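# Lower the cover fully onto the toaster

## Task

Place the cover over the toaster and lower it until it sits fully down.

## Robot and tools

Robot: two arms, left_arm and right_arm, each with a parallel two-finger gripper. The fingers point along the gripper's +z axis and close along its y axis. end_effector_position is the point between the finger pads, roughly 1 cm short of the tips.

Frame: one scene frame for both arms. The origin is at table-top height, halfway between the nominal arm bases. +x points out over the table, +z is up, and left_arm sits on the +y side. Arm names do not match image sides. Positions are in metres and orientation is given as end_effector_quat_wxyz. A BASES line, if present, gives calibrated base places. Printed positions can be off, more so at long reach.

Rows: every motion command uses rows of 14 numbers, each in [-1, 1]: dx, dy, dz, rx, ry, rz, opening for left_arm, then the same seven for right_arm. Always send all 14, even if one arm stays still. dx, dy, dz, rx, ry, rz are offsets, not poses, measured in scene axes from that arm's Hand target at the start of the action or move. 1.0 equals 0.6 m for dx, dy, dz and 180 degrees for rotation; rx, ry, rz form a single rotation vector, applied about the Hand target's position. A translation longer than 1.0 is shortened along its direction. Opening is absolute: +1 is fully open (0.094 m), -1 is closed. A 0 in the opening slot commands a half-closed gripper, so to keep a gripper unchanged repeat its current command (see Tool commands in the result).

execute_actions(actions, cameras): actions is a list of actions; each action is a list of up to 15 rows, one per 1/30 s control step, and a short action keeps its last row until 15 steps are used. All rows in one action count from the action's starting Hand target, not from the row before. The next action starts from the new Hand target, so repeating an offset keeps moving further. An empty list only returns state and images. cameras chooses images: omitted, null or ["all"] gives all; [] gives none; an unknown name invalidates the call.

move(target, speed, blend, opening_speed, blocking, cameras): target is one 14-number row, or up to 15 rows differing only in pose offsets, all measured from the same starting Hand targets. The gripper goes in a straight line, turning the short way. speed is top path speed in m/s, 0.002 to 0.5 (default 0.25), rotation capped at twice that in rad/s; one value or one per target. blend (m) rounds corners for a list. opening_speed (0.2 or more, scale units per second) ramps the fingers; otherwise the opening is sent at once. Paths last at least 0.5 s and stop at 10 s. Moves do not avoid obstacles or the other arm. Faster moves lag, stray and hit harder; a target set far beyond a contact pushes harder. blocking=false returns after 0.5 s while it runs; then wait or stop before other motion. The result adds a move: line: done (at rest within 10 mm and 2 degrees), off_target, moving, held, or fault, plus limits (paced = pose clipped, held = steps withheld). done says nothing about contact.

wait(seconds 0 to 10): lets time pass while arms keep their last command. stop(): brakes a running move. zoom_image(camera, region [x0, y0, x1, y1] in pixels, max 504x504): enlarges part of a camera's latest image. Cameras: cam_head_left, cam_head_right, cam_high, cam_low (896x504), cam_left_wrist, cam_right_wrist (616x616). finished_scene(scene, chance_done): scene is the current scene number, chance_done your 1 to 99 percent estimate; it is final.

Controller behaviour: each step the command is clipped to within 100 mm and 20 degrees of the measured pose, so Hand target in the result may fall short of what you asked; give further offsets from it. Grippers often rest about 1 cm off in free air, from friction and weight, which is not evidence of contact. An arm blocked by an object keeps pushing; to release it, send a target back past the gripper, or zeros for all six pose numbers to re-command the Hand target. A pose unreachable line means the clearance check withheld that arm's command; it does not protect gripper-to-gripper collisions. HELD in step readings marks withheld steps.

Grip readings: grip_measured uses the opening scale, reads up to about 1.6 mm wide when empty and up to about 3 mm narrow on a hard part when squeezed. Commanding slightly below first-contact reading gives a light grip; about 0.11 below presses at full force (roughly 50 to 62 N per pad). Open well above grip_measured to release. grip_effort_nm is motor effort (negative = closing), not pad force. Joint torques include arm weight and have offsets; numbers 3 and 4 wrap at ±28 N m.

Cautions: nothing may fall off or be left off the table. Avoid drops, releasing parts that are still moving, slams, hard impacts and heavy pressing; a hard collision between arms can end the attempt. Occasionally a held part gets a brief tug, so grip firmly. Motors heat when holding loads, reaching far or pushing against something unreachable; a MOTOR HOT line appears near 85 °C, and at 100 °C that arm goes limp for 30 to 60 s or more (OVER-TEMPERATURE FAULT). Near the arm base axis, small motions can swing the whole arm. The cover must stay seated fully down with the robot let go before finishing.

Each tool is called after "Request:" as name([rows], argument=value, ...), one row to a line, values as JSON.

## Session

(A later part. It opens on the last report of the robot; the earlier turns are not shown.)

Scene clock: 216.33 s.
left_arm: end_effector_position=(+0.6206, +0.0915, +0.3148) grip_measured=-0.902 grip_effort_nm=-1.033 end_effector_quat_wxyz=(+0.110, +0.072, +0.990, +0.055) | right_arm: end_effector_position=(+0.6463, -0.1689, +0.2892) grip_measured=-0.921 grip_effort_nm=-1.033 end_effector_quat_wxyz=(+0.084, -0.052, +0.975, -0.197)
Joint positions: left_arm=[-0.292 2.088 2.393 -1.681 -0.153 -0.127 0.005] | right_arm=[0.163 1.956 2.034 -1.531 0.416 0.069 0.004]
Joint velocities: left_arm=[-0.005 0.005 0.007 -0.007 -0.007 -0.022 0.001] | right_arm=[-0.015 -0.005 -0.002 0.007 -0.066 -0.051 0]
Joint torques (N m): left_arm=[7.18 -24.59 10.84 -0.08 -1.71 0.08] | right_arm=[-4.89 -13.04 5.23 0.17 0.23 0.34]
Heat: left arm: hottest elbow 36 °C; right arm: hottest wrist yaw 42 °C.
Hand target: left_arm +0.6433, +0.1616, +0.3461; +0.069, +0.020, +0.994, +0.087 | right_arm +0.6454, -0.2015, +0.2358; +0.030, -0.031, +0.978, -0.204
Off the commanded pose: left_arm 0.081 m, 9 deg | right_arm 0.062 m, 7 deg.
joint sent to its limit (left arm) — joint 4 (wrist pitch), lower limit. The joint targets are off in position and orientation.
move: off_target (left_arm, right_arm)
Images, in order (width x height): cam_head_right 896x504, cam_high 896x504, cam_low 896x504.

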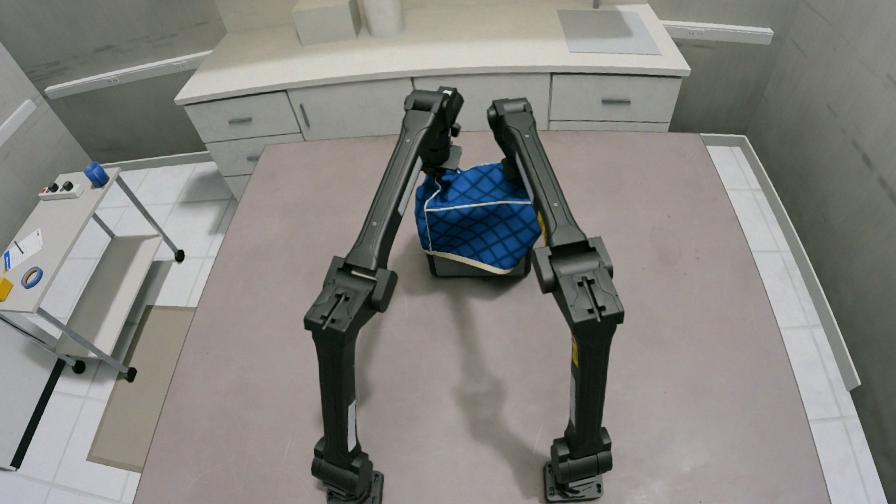

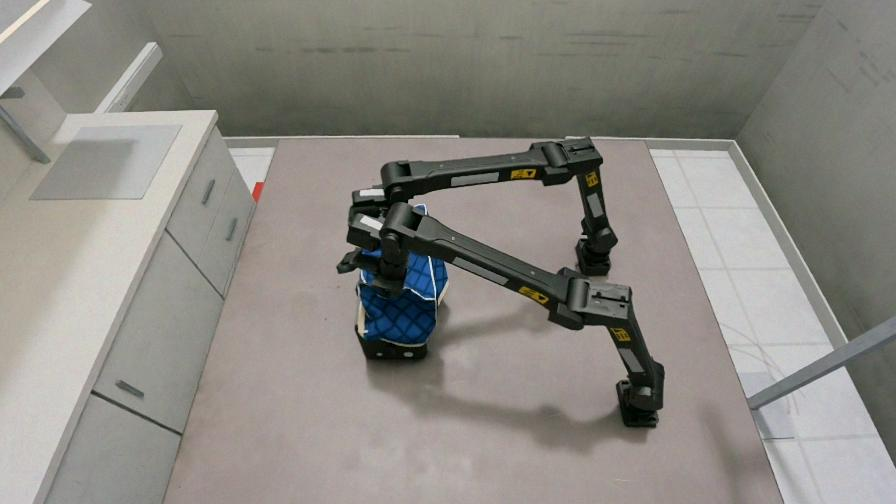

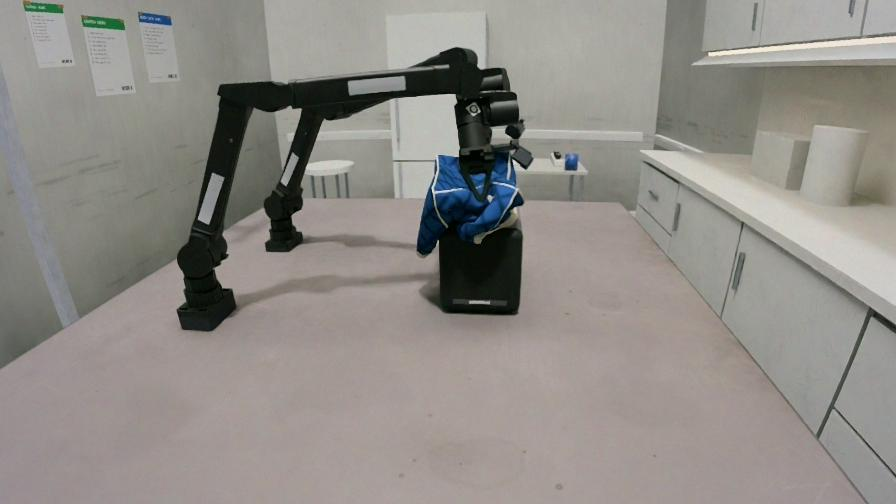

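Request:
move(target=[0.0,0,0.04,0,0,0,-1,0.0,0.07,0.33,0,0,0,-1], speed=0.12, cameras=[])

Request:
move(target=[0.0,0.06,0.05,0.04,0,0,-1,0.0,0.09,0.03,0,0,0,-1], speed=0.12, cameras=["cam_low","cam_head_right","cam_high"])

Request:
zoom_image(camera="cam_low", region=[360, 60, 600, 330])

Request:
zoom_image(camera="cam_high", region=[330, 220, 480, 370])

Request:
zoom_image(camera="cam_head_right", region=[350, 60, 600, 310])

Scene clock: 227.73 s.
left_arm: end_effector_position=(+0.6336, +0.1213, +0.3387) grip_measured=-0.902 grip_effort_nm=-1.033 end_effector_quat_wxyz=(+0.137, +0.052, +0.987, +0.062) | right_arm: end_effector_position=(+0.6469, -0.1350, +0.3917) grip_measured=-0.921 grip_effort_nm=-1.028 end_effector_quat_wxyz=(+0.146, -0.069, +0.971, -0.175)
Joint positions: left_arm=[-0.25 2.088 2.449 -1.683 -0.174 -0.117 0.005] | right_arm=[0.209 1.945 2.281 -1.665 0.396 0.055 0.004]
Joint velocities: left_arm=[0.005 -0.005 -0.017 -0.012 -0.051 -0.066 0.001] | right_arm=[-0.024 -0.015 0.002 -0.007 -0.007 -0.022 0.001]
Joint torques (N m): left_arm=[3.6 -24.53 10.5 0.12 -1.06 0.14] | right_arm=[-3.25 -18.26 14.24 0.02 1.68 -0.08]
Heat: left arm: hottest elbow 38 °C; right arm: hottest wrist yaw 39 °C.
Hand target: left_arm +0.6434, +0.1611, +0.3703; +0.069, +0.021, +0.994, +0.087 | right_arm +0.6483, -0.1594, +0.4349; +0.030, -0.031, +0.978, -0.202
Off the commanded pose: left_arm 0.052 m, 9 deg | right_arm 0.049 m, 14 deg.
joint sent to its limit (left arm) — joint 4 (wrist pitch), lower limit. The joint targets are off in position and orientation.
joint sent to its limit (right arm) — joint 4 (wrist pitch), lower limit. The joint targets are off in orientation, not in position.
move: off_target (left_arm, right_arm)
No camera images: "cameras" was empty.

Scene clock: 229.70 s.
left_arm: end_effector_position=(+0.6421, +0.1587, +0.3536) grip_measured=-0.902 grip_effort_nm=-1.033 end_effector_quat_wxyz=(+0.153, +0.067, +0.977, +0.132) | right_arm: end_effector_position=(+0.6441, -0.0900, +0.4205) grip_measured=-0.921 grip_effort_nm=-1.043 end_effector_quat_wxyz=(+0.186, -0.088, +0.963, -0.172)
Joint positions: left_arm=[-0.226 2.088 2.472 -1.683 -0.305 -0.041 0.005] | right_arm=[0.283 1.945 2.347 -1.666 0.418 0.073 0.004]
Joint velocities: left_arm=[-0.005 0.005 0.012 -0.002 -0.007 -0.007 0] | right_arm=[-0.005 -0.015 0.012 0.002 -0.007 -0.007 0]
Joint torques (N m): left_arm=[3.72 -26.75 10.54 0.24 -0.98 0.11] | right_arm=[-2.26 -16.79 14.38 0.21 1.37 0.25]
Heat: left arm: hottest elbow 38 °C; right arm: hottest wrist yaw 39 °C.
Hand target: left_arm +0.6437, +0.1966, +0.4006; +0.069, +0.025, +0.986, +0.149 | right_arm +0.6483, -0.1054, +0.4528; +0.030, -0.031, +0.979, -0.201
Off the commanded pose: left_arm 0.060 m, 11 deg | right_arm 0.036 m, 19 deg.
joint sent to its limit (left arm) — joint 4 (wrist pitch), lower limit. The joint targets are off in position and orientation.
joint sent to its limit (right arm) — joint 4 (wrist pitch), lower limit. The joint targets are off in orientation, not in position.
move: off_target (left_arm, right_arm)
Images, in order (width x height): cam_head_right 896x504, cam_high 896x504, cam_low 896x504.

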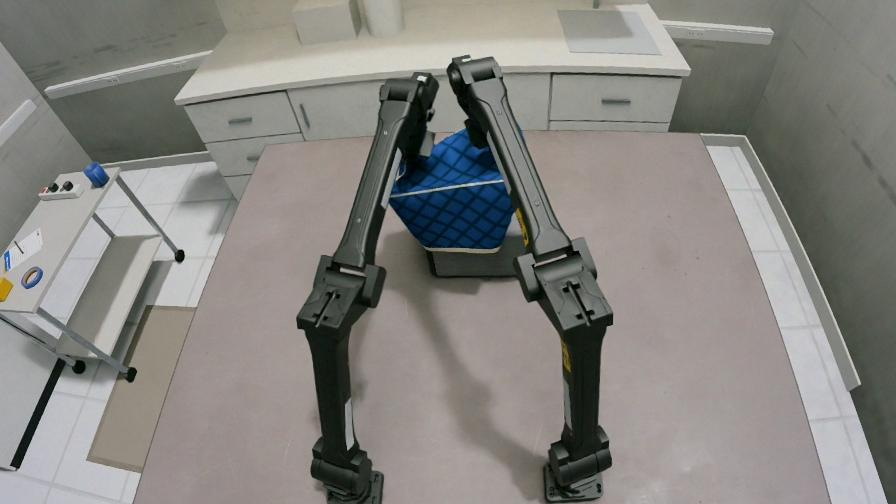

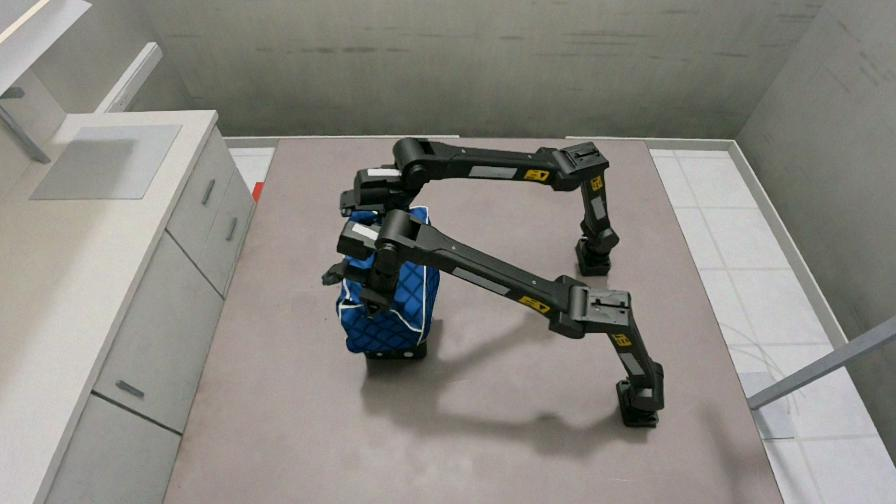

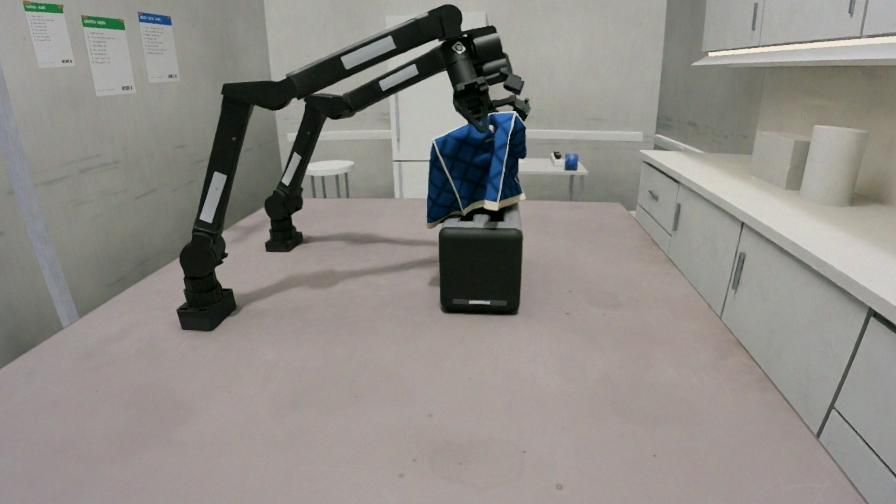

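Scaled by 1.867.

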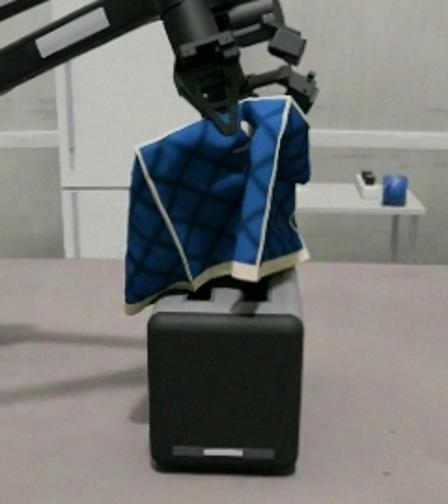

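Scaled by 3.360.

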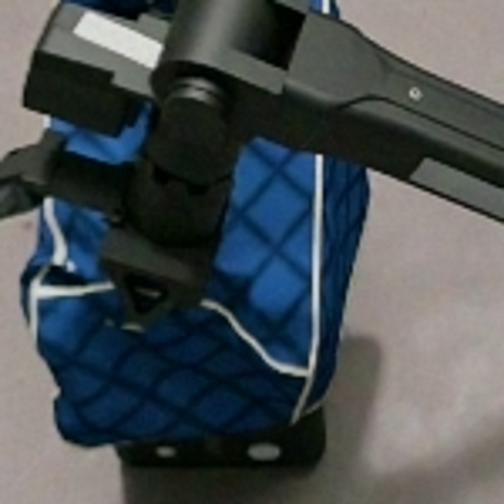

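Scaled by 2.016.

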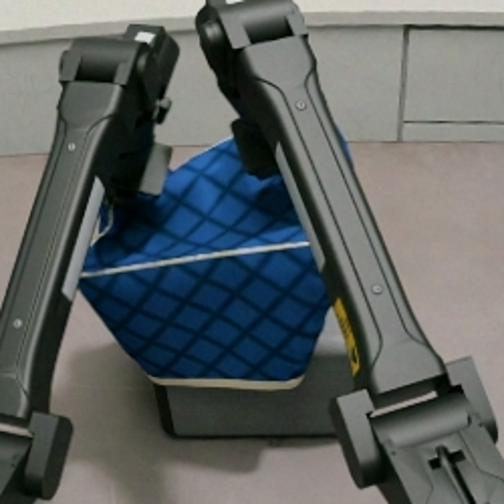

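Fresh state. Shift −x 1.2 cm, +y more, then lower left while keeping right high.

Request:
move([
  [-0.025,0.08,0.02,0,0,0,-1,-0.03,0.1,-0.03,0.04,0,0,-1],
  [-0.02,0.08,-0.17,0,0,0,-1,-0.03,0.07,-0.05,0.04,0,0,-1],
], speed=0.12, cameras=["cam_low","cam_head_right","cam_high"])

Request:
zoom_image(camera="cam_low", region=[360, 60, 600, 330])

Request:
zoom_image(camera="cam_high", region=[330, 220, 480, 370])

Request:
zoom_image(camera="cam_head_right", region=[350, 60, 600, 310])

Scene clock: 242.50 s.
left_arm: end_effector_position=(+0.6243, +0.2129, +0.3241) grip_measured=-0.903 grip_effort_nm=-1.028 end_effector_quat_wxyz=(+0.099, +0.049, +0.984, +0.137) | right_arm: end_effector_position=(+0.6302, -0.0348, +0.4129) grip_measured=-0.921 grip_effort_nm=-1.048 end_effector_quat_wxyz=(+0.183, -0.071, +0.976, -0.090)
Joint positions: left_arm=[-0.148 2.043 2.332 -1.683 -0.291 -0.018 0.005] | right_arm=[0.336 1.945 2.347 -1.666 0.279 0.185 0.004]
Joint velocities: left_arm=[0.005 0.005 -0.007 -0.007 0.022 -0.11 0] | right_arm=[-0.005 -0.005 -0.007 -0.002 0.051 -0.007 -0.001]
Joint torques (N m): left_arm=[3.19 -19.78 6.9 -0.05 -0.88 -0.04] | right_arm=[-3.78 -17.73 8.13 0.21 1.15 0.2]
Heat: left arm: hottest elbow 40 °C; right arm: hottest shoulder 38 °C.
Hand target: left_arm +0.6316, +0.2462, +0.2993; +0.069, +0.024, +0.986, +0.150 | right_arm +0.6299, -0.0635, +0.4227; +0.031, -0.029, +0.989, -0.139
Off the commanded pose: left_arm 0.041 m, 5 deg | right_arm 0.030 m, 19 deg.
joint sent to its limit (left arm) — joint 4 (wrist pitch), lower limit. The joint targets still meet the commanded pose.
joint sent to its limit (right arm) — joint 4 (wrist pitch), lower limit. The joint targets are off in orientation, not in position.
move: off_target (left_arm, right_arm)
Images, in order (width x height): cam_head_right 896x504, cam_high 896x504, cam_low 896x504.

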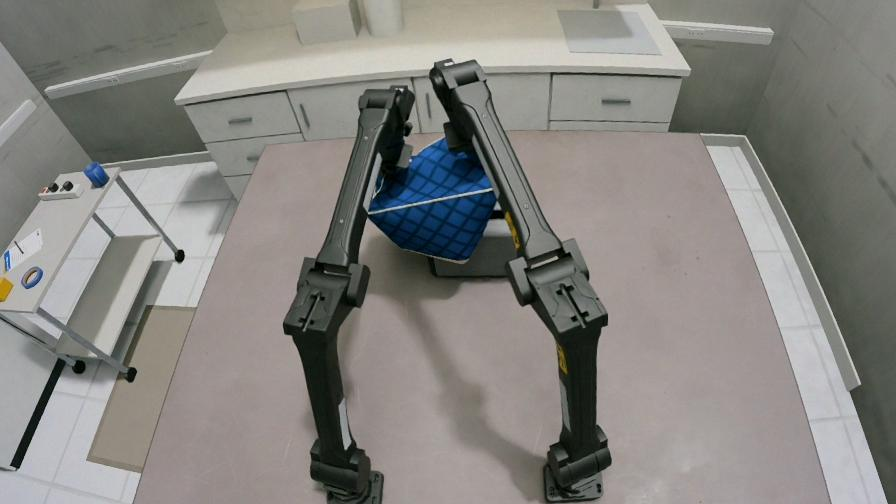

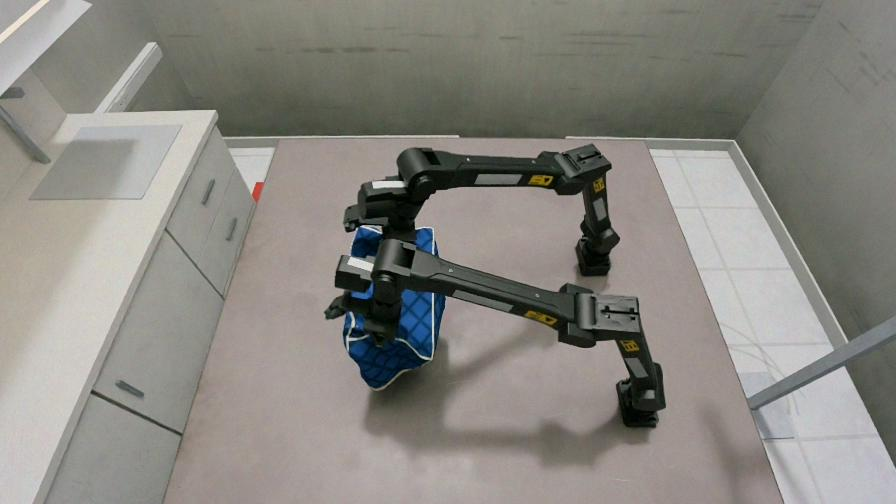

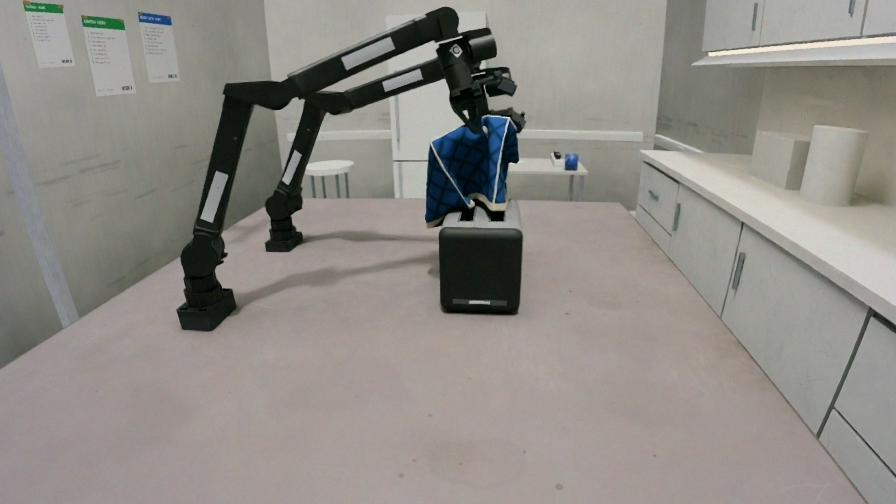

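Scaled by 1.867.

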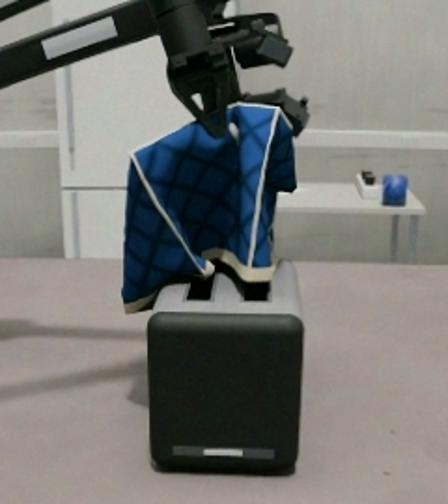

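Scaled by 3.360.

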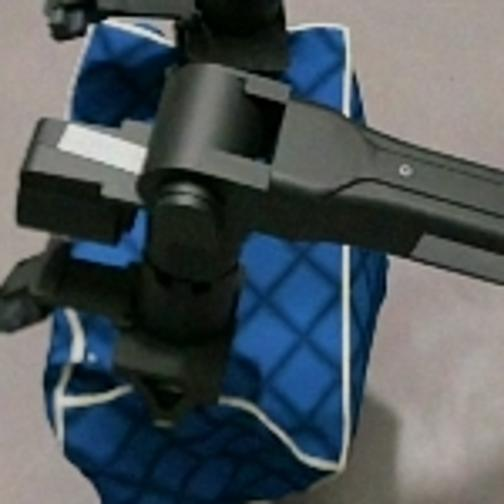

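Scaled by 2.016.

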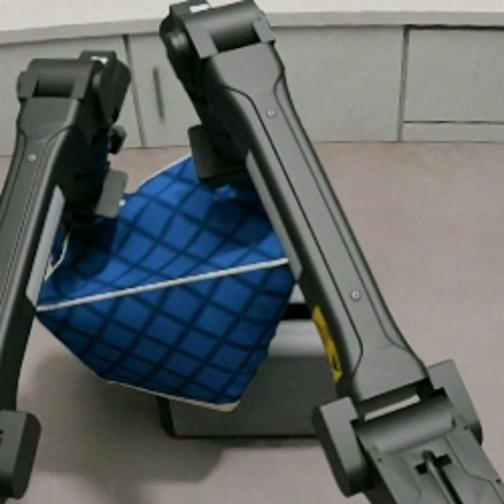

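Request:
move(target=[0.01,-0.04,-0.12,0,0,0,-1,0.02,0.0,-0.02,0,0,0,-1], speed=0.12, cameras=[])

Request:
move(target=[0.0,-0.09,-0.02,0,0,0,-1,-0.01,-0.24,0,-0.04,0,0,-1], speed=0.12, cameras=["cam_low","cam_head_right","cam_high"])

Request:
zoom_image(camera="cam_low", region=[360, 60, 600, 330])

Request:
zoom_image(camera="cam_high", region=[330, 220, 480, 370])

Request:
zoom_image(camera="cam_head_right", region=[350, 60, 600, 310])

Scene clock: 249.47 s.
left_arm: end_effector_position=(+0.6316, +0.1971, +0.2575) grip_measured=-0.903 grip_effort_nm=-1.028 end_effector_quat_wxyz=(+0.093, +0.042, +0.986, +0.133) | right_arm: end_effector_position=(+0.6325, -0.0300, +0.4000) grip_measured=-0.921 grip_effort_nm=-1.038 end_effector_quat_wxyz=(+0.172, -0.074, +0.979, -0.086)
Joint positions: left_arm=[-0.168 2.043 2.156 -1.527 -0.286 -0.056 0.005] | right_arm=[0.338 1.962 2.343 -1.666 0.265 0.185 0.004]
Joint velocities: left_arm=[0.005 0.005 -0.017 0.007 -0.051 -0.051 0] | right_arm=[-0.015 -0.005 -0.007 0.012 -0.037 -0.007 -0.001]
Joint torques (N m): left_arm=[2.43 -20.01 6.19 0.53 -1.2 -0.08] | right_arm=[-4.54 -16.67 10.56 0.16 1.52 0.19]
Heat: left arm: hottest elbow 39 °C; right arm: hottest shoulder 38 °C.
Hand target: left_arm +0.6370, +0.2235, +0.2269; +0.069, +0.023, +0.986, +0.150 | right_arm +0.6418, -0.0636, +0.4104; +0.032, -0.029, +0.989, -0.139
Off the commanded pose: left_arm 0.040 m, 4 deg | right_arm 0.036 m, 18 deg.
joint sent to its limit (right arm) — joint 4 (wrist pitch), lower limit. The joint targets are off in orientation, not in position.
move: off_target (left_arm, right_arm)
No camera images: "cameras" was empty.

Scene clock: 251.60 s.
left_arm: end_effector_position=(+0.6250, +0.1471, +0.2571) grip_measured=-0.903 grip_effort_nm=-1.028 end_effector_quat_wxyz=(+0.103, +0.039, +0.985, +0.131) | right_arm: end_effector_position=(+0.6389, -0.1039, +0.3580) grip_measured=-0.921 grip_effort_nm=-1.033 end_effector_quat_wxyz=(+0.114, -0.098, +0.976, -0.155)
Joint positions: left_arm=[-0.246 2.043 2.154 -1.526 -0.297 -0.139 0.005] | right_arm=[0.247 1.962 2.232 -1.666 0.347 0.053 0.004]
Joint velocities: left_arm=[-0.005 -0.005 -0.012 0.017 -0.022 -0.037 -0.001] | right_arm=[0.005 -0.005 -0.007 -0.007 -0.066 -0.037 0]
Joint torques (N m): left_arm=[1.9 -17.61 7.6 -0.01 -1.08 -0.06] | right_arm=[-9.76 -21.3 8.91 0.01 2.9 -0.09]
Heat: left arm: hottest elbow 38 °C; right arm: hottest shoulder 38 °C.
Hand target: left_arm +0.6363, +0.1698, +0.2140; +0.068, +0.023, +0.986, +0.150 | right_arm +0.6367, -0.1932, +0.4039; +0.030, -0.031, +0.978, -0.203
Off the commanded pose: left_arm 0.049 m, 5 deg | right_arm 0.116 m, 13 deg; position clipped.
joint sent to its limit (right arm) — joint 4 (wrist pitch), lower limit. The joint targets are off in position and orientation.
move: off_target (left_arm, right_arm); limits=paced
Images, in order (width x height): cam_head_right 896x504, cam_high 896x504, cam_low 896x504.

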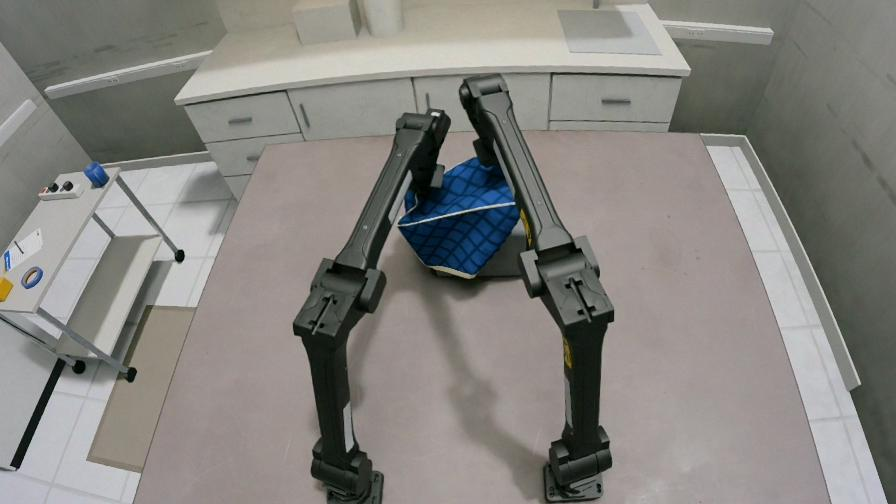

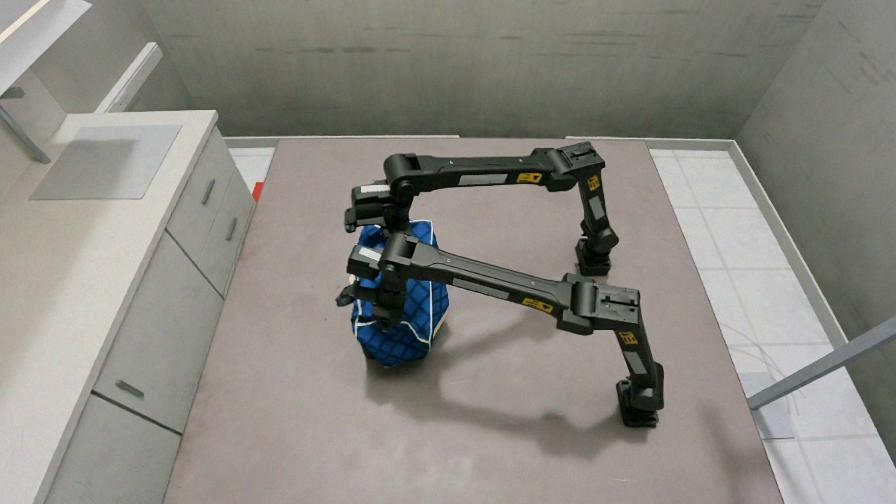

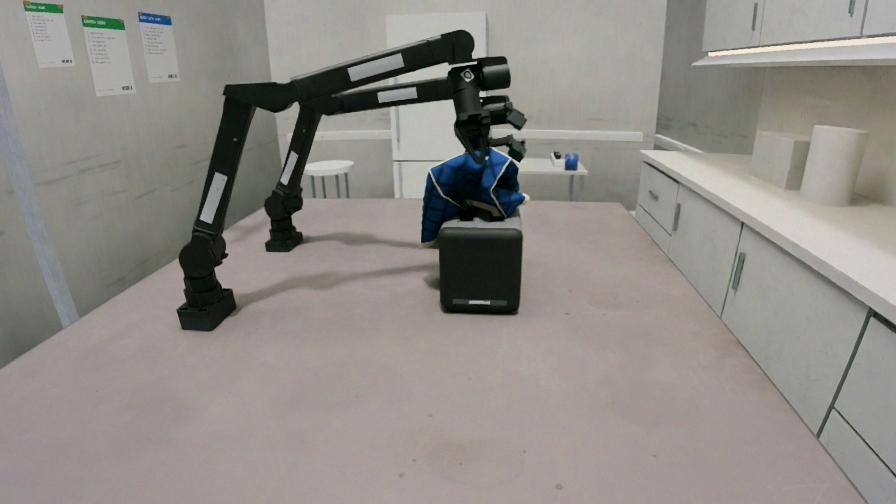

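Scaled by 1.867.

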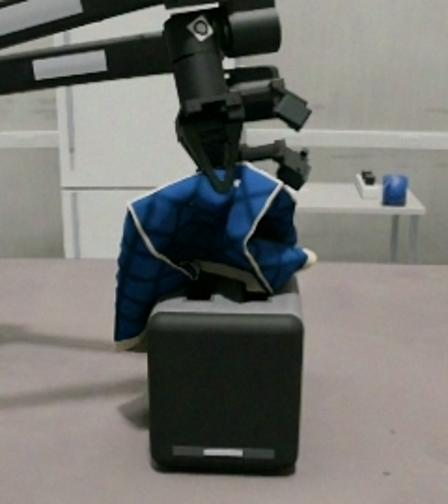

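Scaled by 3.360.

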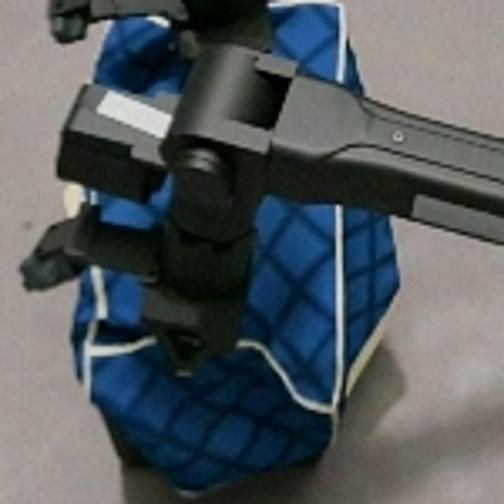

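Scaled by 2.016.

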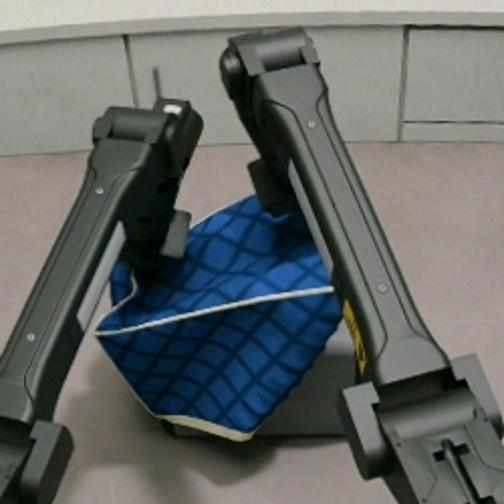

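Request:
move(target=[-0.02,-0.02,0.08,0,0,0,-1,-0.02,0.1,0.07,0,0,0,-1], speed=0.12, cameras=[])

Request:
move(target=[0.0,-0.06,0.0,0,0,0,-1,-0.02,-0.15,0.02,-0.03,0,0,-1], speed=0.12, cameras=["cam_low","cam_head_right","cam_high"])

Request:
zoom_image(camera="cam_low", region=[360, 60, 600, 330])

Request:
zoom_image(camera="cam_high", region=[330, 220, 480, 370])

Request:
zoom_image(camera="cam_head_right", region=[350, 60, 600, 310])

Scene clock: 258.73 s.
left_arm: end_effector_position=(+0.6127, +0.1426, +0.2852) grip_measured=-0.903 grip_effort_nm=-1.033 end_effector_quat_wxyz=(+0.089, +0.035, +0.986, +0.135) | right_arm: end_effector_position=(+0.6275, -0.0991, +0.3874) grip_measured=-0.921 grip_effort_nm=-1.043 end_effector_quat_wxyz=(+0.140, -0.096, +0.971, -0.168)
Joint positions: left_arm=[-0.258 2.049 2.241 -1.644 -0.302 -0.164 0.005] | right_arm=[0.27 1.914 2.227 -1.666 0.387 0.067 0.004]
Joint velocities: left_arm=[-0.005 -0.005 -0.012 -0.012 -0.066 -0.037 0] | right_arm=[0.005 -0.005 -0.007 -0.002 -0.007 0.022 -0.001]
Joint torques (N m): left_arm=[1.2 -18.32 9.22 -0.25 -0.96 -0.05] | right_arm=[-3.96 -19.78 13.49 0.1 2.04 0.29]
Heat: left arm: hottest elbow 38 °C; right arm: hottest wrist yaw 42 °C.
Hand target: left_arm +0.6243, +0.1572, +0.2619; +0.068, +0.023, +0.986, +0.150 | right_arm +0.6250, -0.1330, +0.4465; +0.030, -0.031, +0.979, -0.201
Off the commanded pose: left_arm 0.030 m, 3 deg | right_arm 0.068 m, 15 deg.
joint sent to its limit (right arm) — joint 4 (wrist pitch), lower limit. The joint targets are off in position and orientation.
move: off_target (left_arm, right_arm)
No camera images: "cameras" was empty.

Scene clock: 260.90 s.
left_arm: end_effector_position=(+0.6097, +0.1013, +0.2998) grip_measured=-0.903 grip_effort_nm=-1.028 end_effector_quat_wxyz=(+0.106, +0.038, +0.985, +0.129) | right_arm: end_effector_position=(+0.6277, -0.1440, +0.4014) grip_measured=-0.921 grip_effort_nm=-1.038 end_effector_quat_wxyz=(+0.136, -0.109, +0.962, -0.209)
Joint positions: left_arm=[-0.321 2.065 2.304 -1.671 -0.306 -0.216 0.005] | right_arm=[0.217 1.888 2.212 -1.666 0.453 -0.024 0.004]
Joint velocities: left_arm=[-0.005 -0.024 0.002 0.007 0.007 0.007 0.001] | right_arm=[-0.005 -0.015 0.007 -0.012 0.022 0.007 -0.001]
Joint torques (N m): left_arm=[2.14 -17.55 8.1 -0.5 -0.98 -0.06] | right_arm=[-8.64 -21.36 9.59 0.05 2.87 -0.08]
Heat: left arm: hottest elbow 38 °C; right arm: hottest wrist yaw 42 °C.
Hand target: left_arm +0.6240, +0.1213, +0.2613; +0.067, +0.023, +0.986, +0.150 | right_arm +0.6134, -0.2230, +0.4592; +0.029, -0.032, +0.968, -0.249
Off the commanded pose: left_arm 0.045 m, 5 deg | right_arm 0.099 m, 16 deg.
joint sent to its limit (left arm) — joint 4 (wrist pitch), lower limit. The joint targets still meet the commanded pose.
joint sent to its limit (right arm) — joint 4 (wrist pitch), lower limit. The joint targets are off in position and orientation.
move: off_target (left_arm, right_arm); limits=paced
Images, in order (width x height): cam_head_right 896x504, cam_high 896x504, cam_low 896x504.

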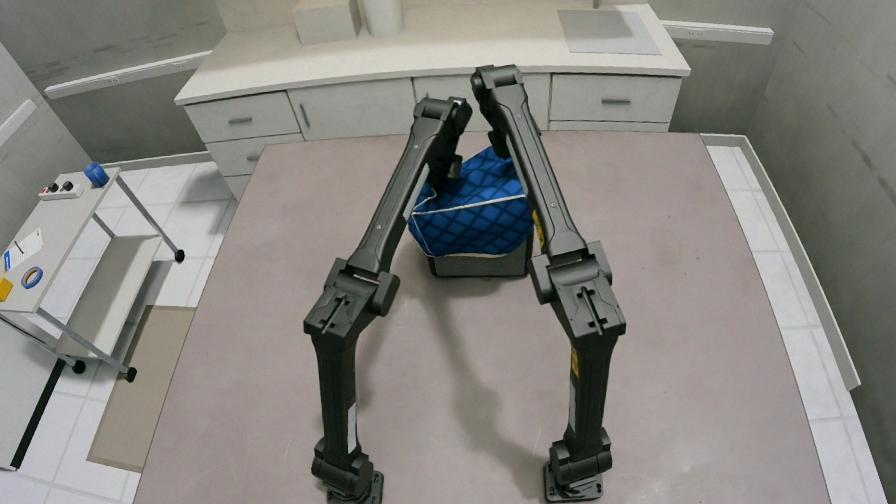

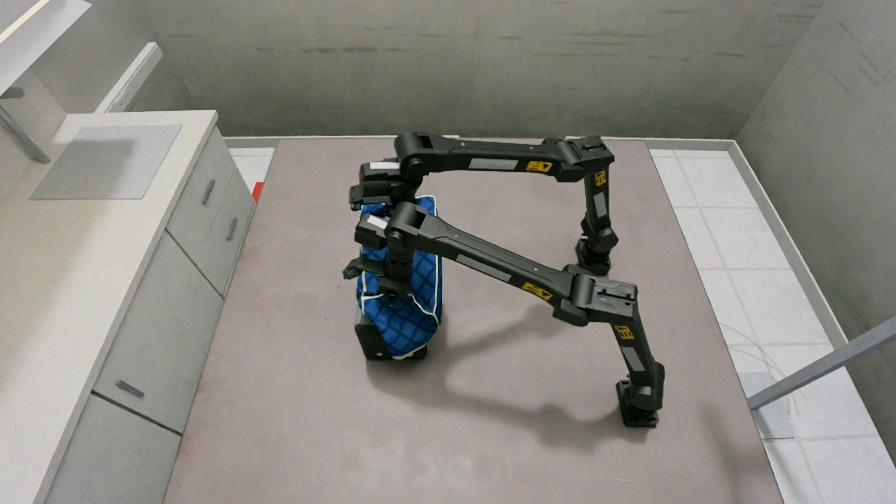

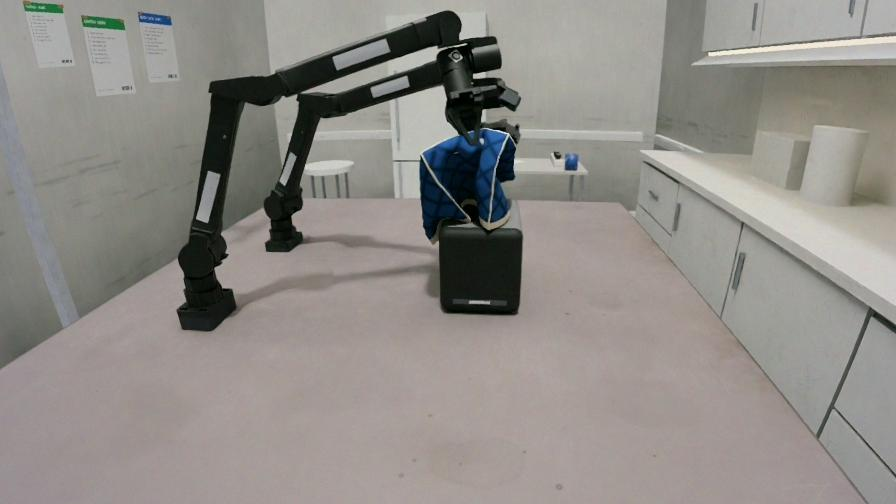

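Scaled by 1.867.

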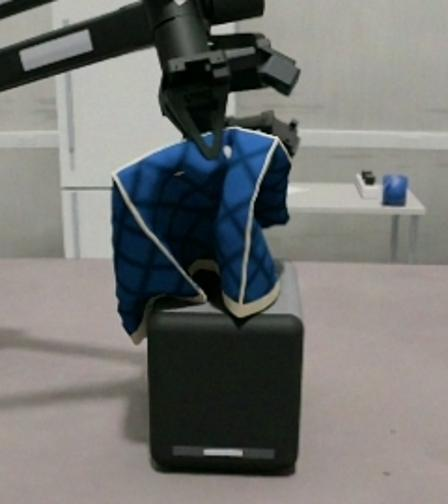

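Scaled by 3.360.

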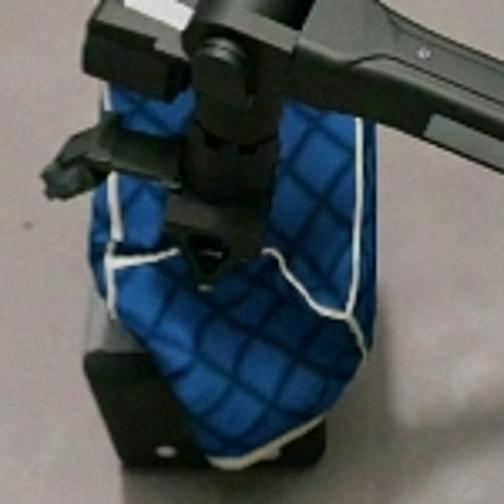

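Scaled by 2.016.

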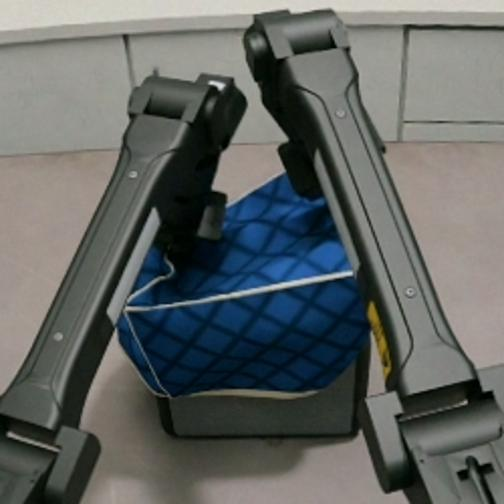

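Request:
move([
  [0.02,0.12,0.18,0,0,0,-1,0.04,0.16,0.04,0,0,0,-1],
  [0.06,0.2,0.2,0,0,0,-1,0.08,0.26,0.02,0,0,0,-1],
], speed=0.12, cameras=[])

Request:
move(target=[0.0,0.0,-0.15,0,0,0,-1,0.0,-0.02,-0.04,0,0,0,-1], speed=0.12, cameras=["cam_low","cam_head_right","cam_high"])

Request:
zoom_image(camera="cam_low", region=[360, 60, 600, 330])

Request:
zoom_image(camera="cam_high", region=[330, 250, 480, 400])

Request:
zoom_image(camera="cam_head_right", region=[350, 60, 600, 310])

Scene clock: 270.80 s.
left_arm: end_effector_position=(+0.6504, +0.2036, +0.3835) grip_measured=-0.903 grip_effort_nm=-1.033 end_effector_quat_wxyz=(+0.178, +0.060, +0.973, +0.134) | right_arm: end_effector_position=(+0.6514, -0.0475, +0.4514) grip_measured=-0.921 grip_effort_nm=-1.038 end_effector_quat_wxyz=(+0.236, -0.117, +0.942, -0.207)
Joint positions: left_arm=[-0.157 2.079 2.53 -1.679 -0.296 0.022 0.005] | right_arm=[0.366 1.989 2.468 -1.666 0.526 0.051 0.004]
Joint velocities: left_arm=[-0.015 0.005 0.007 -0.017 -0.022 -0.022 -0.001] | right_arm=[-0.005 -0.015 0.002 -0.002 -0.007 -0.007 -0.001]
Joint torques (N m): left_arm=[3.55 -20.72 10.06 0.1 -1 0.11] | right_arm=[-3.08 -15.79 14.06 0.31 1.41 0.25]
Heat: left arm: hottest elbow 38 °C; right arm: hottest wrist yaw 44 °C.
Hand target: left_arm +0.6618, +0.2386, +0.3833; +0.069, +0.025, +0.986, +0.149 | right_arm +0.6609, -0.0671, +0.4701; +0.079, -0.053, +0.967, -0.237
Off the commanded pose: left_arm 0.039 m, 14 deg | right_arm 0.030 m, 26 deg; orientation clipped.
joint sent to its limit (left arm) — joint 4 (wrist pitch), lower limit. The joint targets are off in orientation, not in position.
joint sent to its limit (right arm) — joint 4 (wrist pitch), lower limit. The joint targets are off in orientation, not in position.
move: off_target (left_arm, right_arm); limits=paced
No camera images: "cameras" was empty.

Scene clock: 272.77 s.
left_arm: end_effector_position=(+0.6510, +0.2013, +0.3318) grip_measured=-0.903 grip_effort_nm=-1.028 end_effector_quat_wxyz=(+0.129, +0.055, +0.982, +0.130) | right_arm: end_effector_position=(+0.6544, -0.0419, +0.4398) grip_measured=-0.921 grip_effort_nm=-1.043 end_effector_quat_wxyz=(+0.229, -0.116, +0.947, -0.196)
Joint positions: left_arm=[-0.157 2.11 2.457 -1.679 -0.283 -0.006 0.005] | right_arm=[0.366 2.004 2.468 -1.666 0.5 0.065 0.004]
Joint velocities: left_arm=[-0.015 -0.005 0.002 0.002 0.037 0.007 0] | right_arm=[0.005 -0.005 -0.012 -0.012 0.051 -0.022 -0.001]
Joint torques (N m): left_arm=[3.43 -19.19 6.48 -0.06 -1.23 -0.1] | right_arm=[-4.66 -17.49 8.83 0.35 1.86 0.29]
Heat: left arm: hottest elbow 38 °C; right arm: hottest wrist yaw 44 °C.
Hand target: left_arm +0.6614, +0.2402, +0.2935; +0.069, +0.024, +0.986, +0.150 | right_arm +0.6606, -0.0791, +0.4461; +0.079, -0.053, +0.967, -0.238
Off the commanded pose: left_arm 0.055 m, 8 deg | right_arm 0.038 m, 19 deg.
joint sent to its limit (left arm) — joint 4 (wrist pitch), lower limit. The joint targets are off in position and orientation.
joint sent to its limit (right arm) — joint 4 (wrist pitch), lower limit. The joint targets are off in orientation, not in position.
move: off_target (left_arm, right_arm)
Images, in order (width x height): cam_head_right 896x504, cam_high 896x504, cam_low 896x504.

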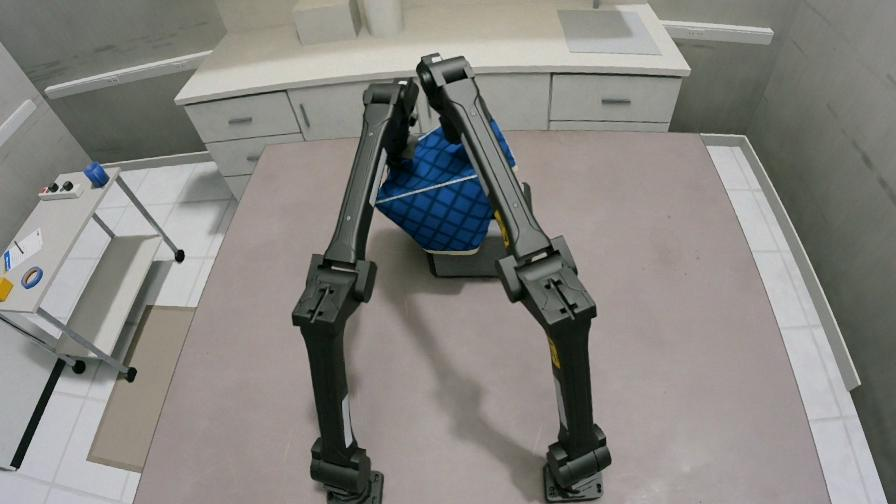

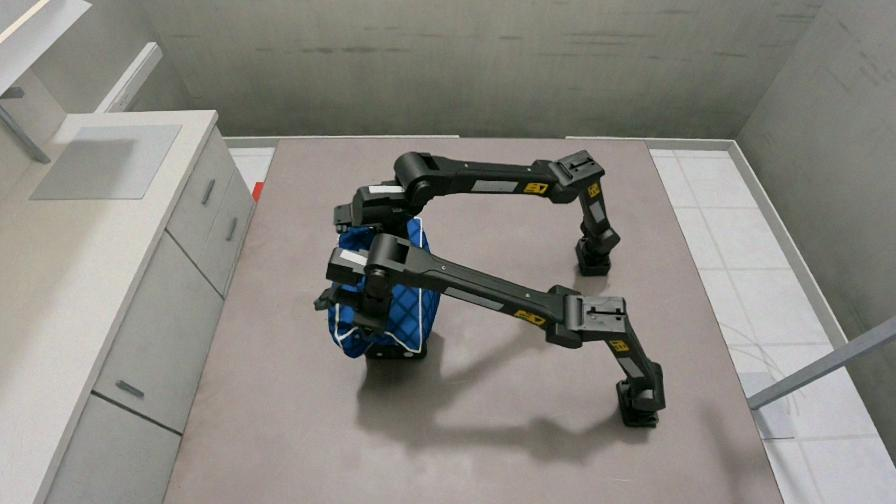

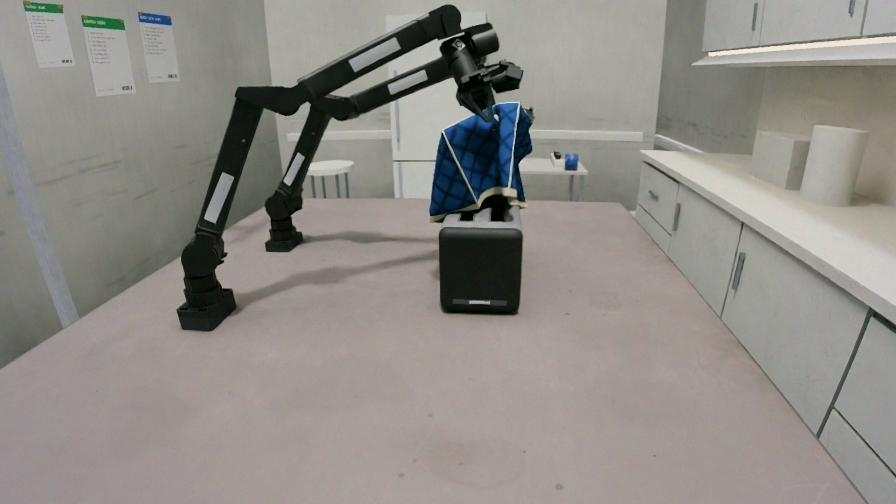

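Scaled by 1.867.

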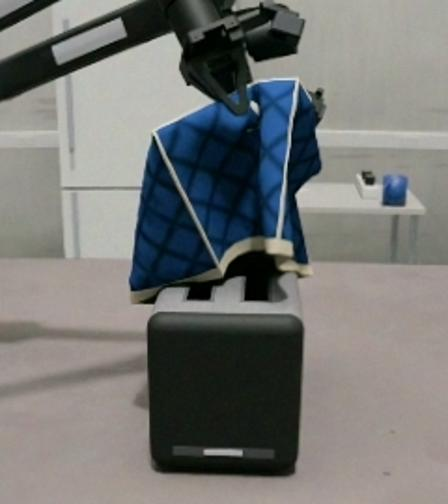

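Scaled by 3.360.

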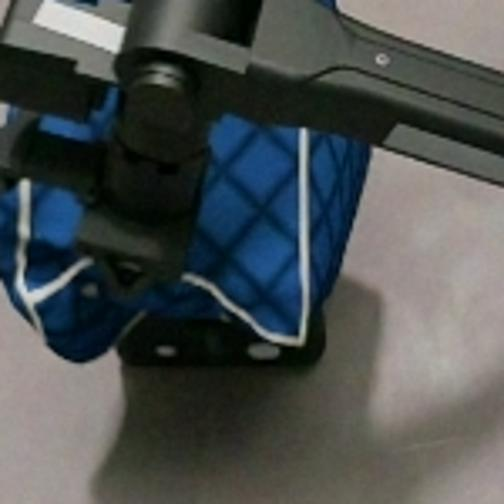

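Scaled by 2.016.

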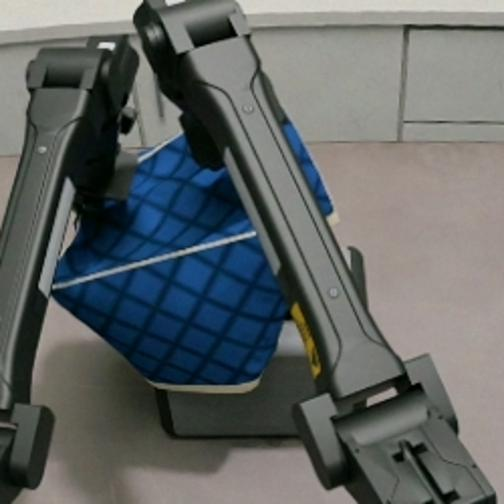

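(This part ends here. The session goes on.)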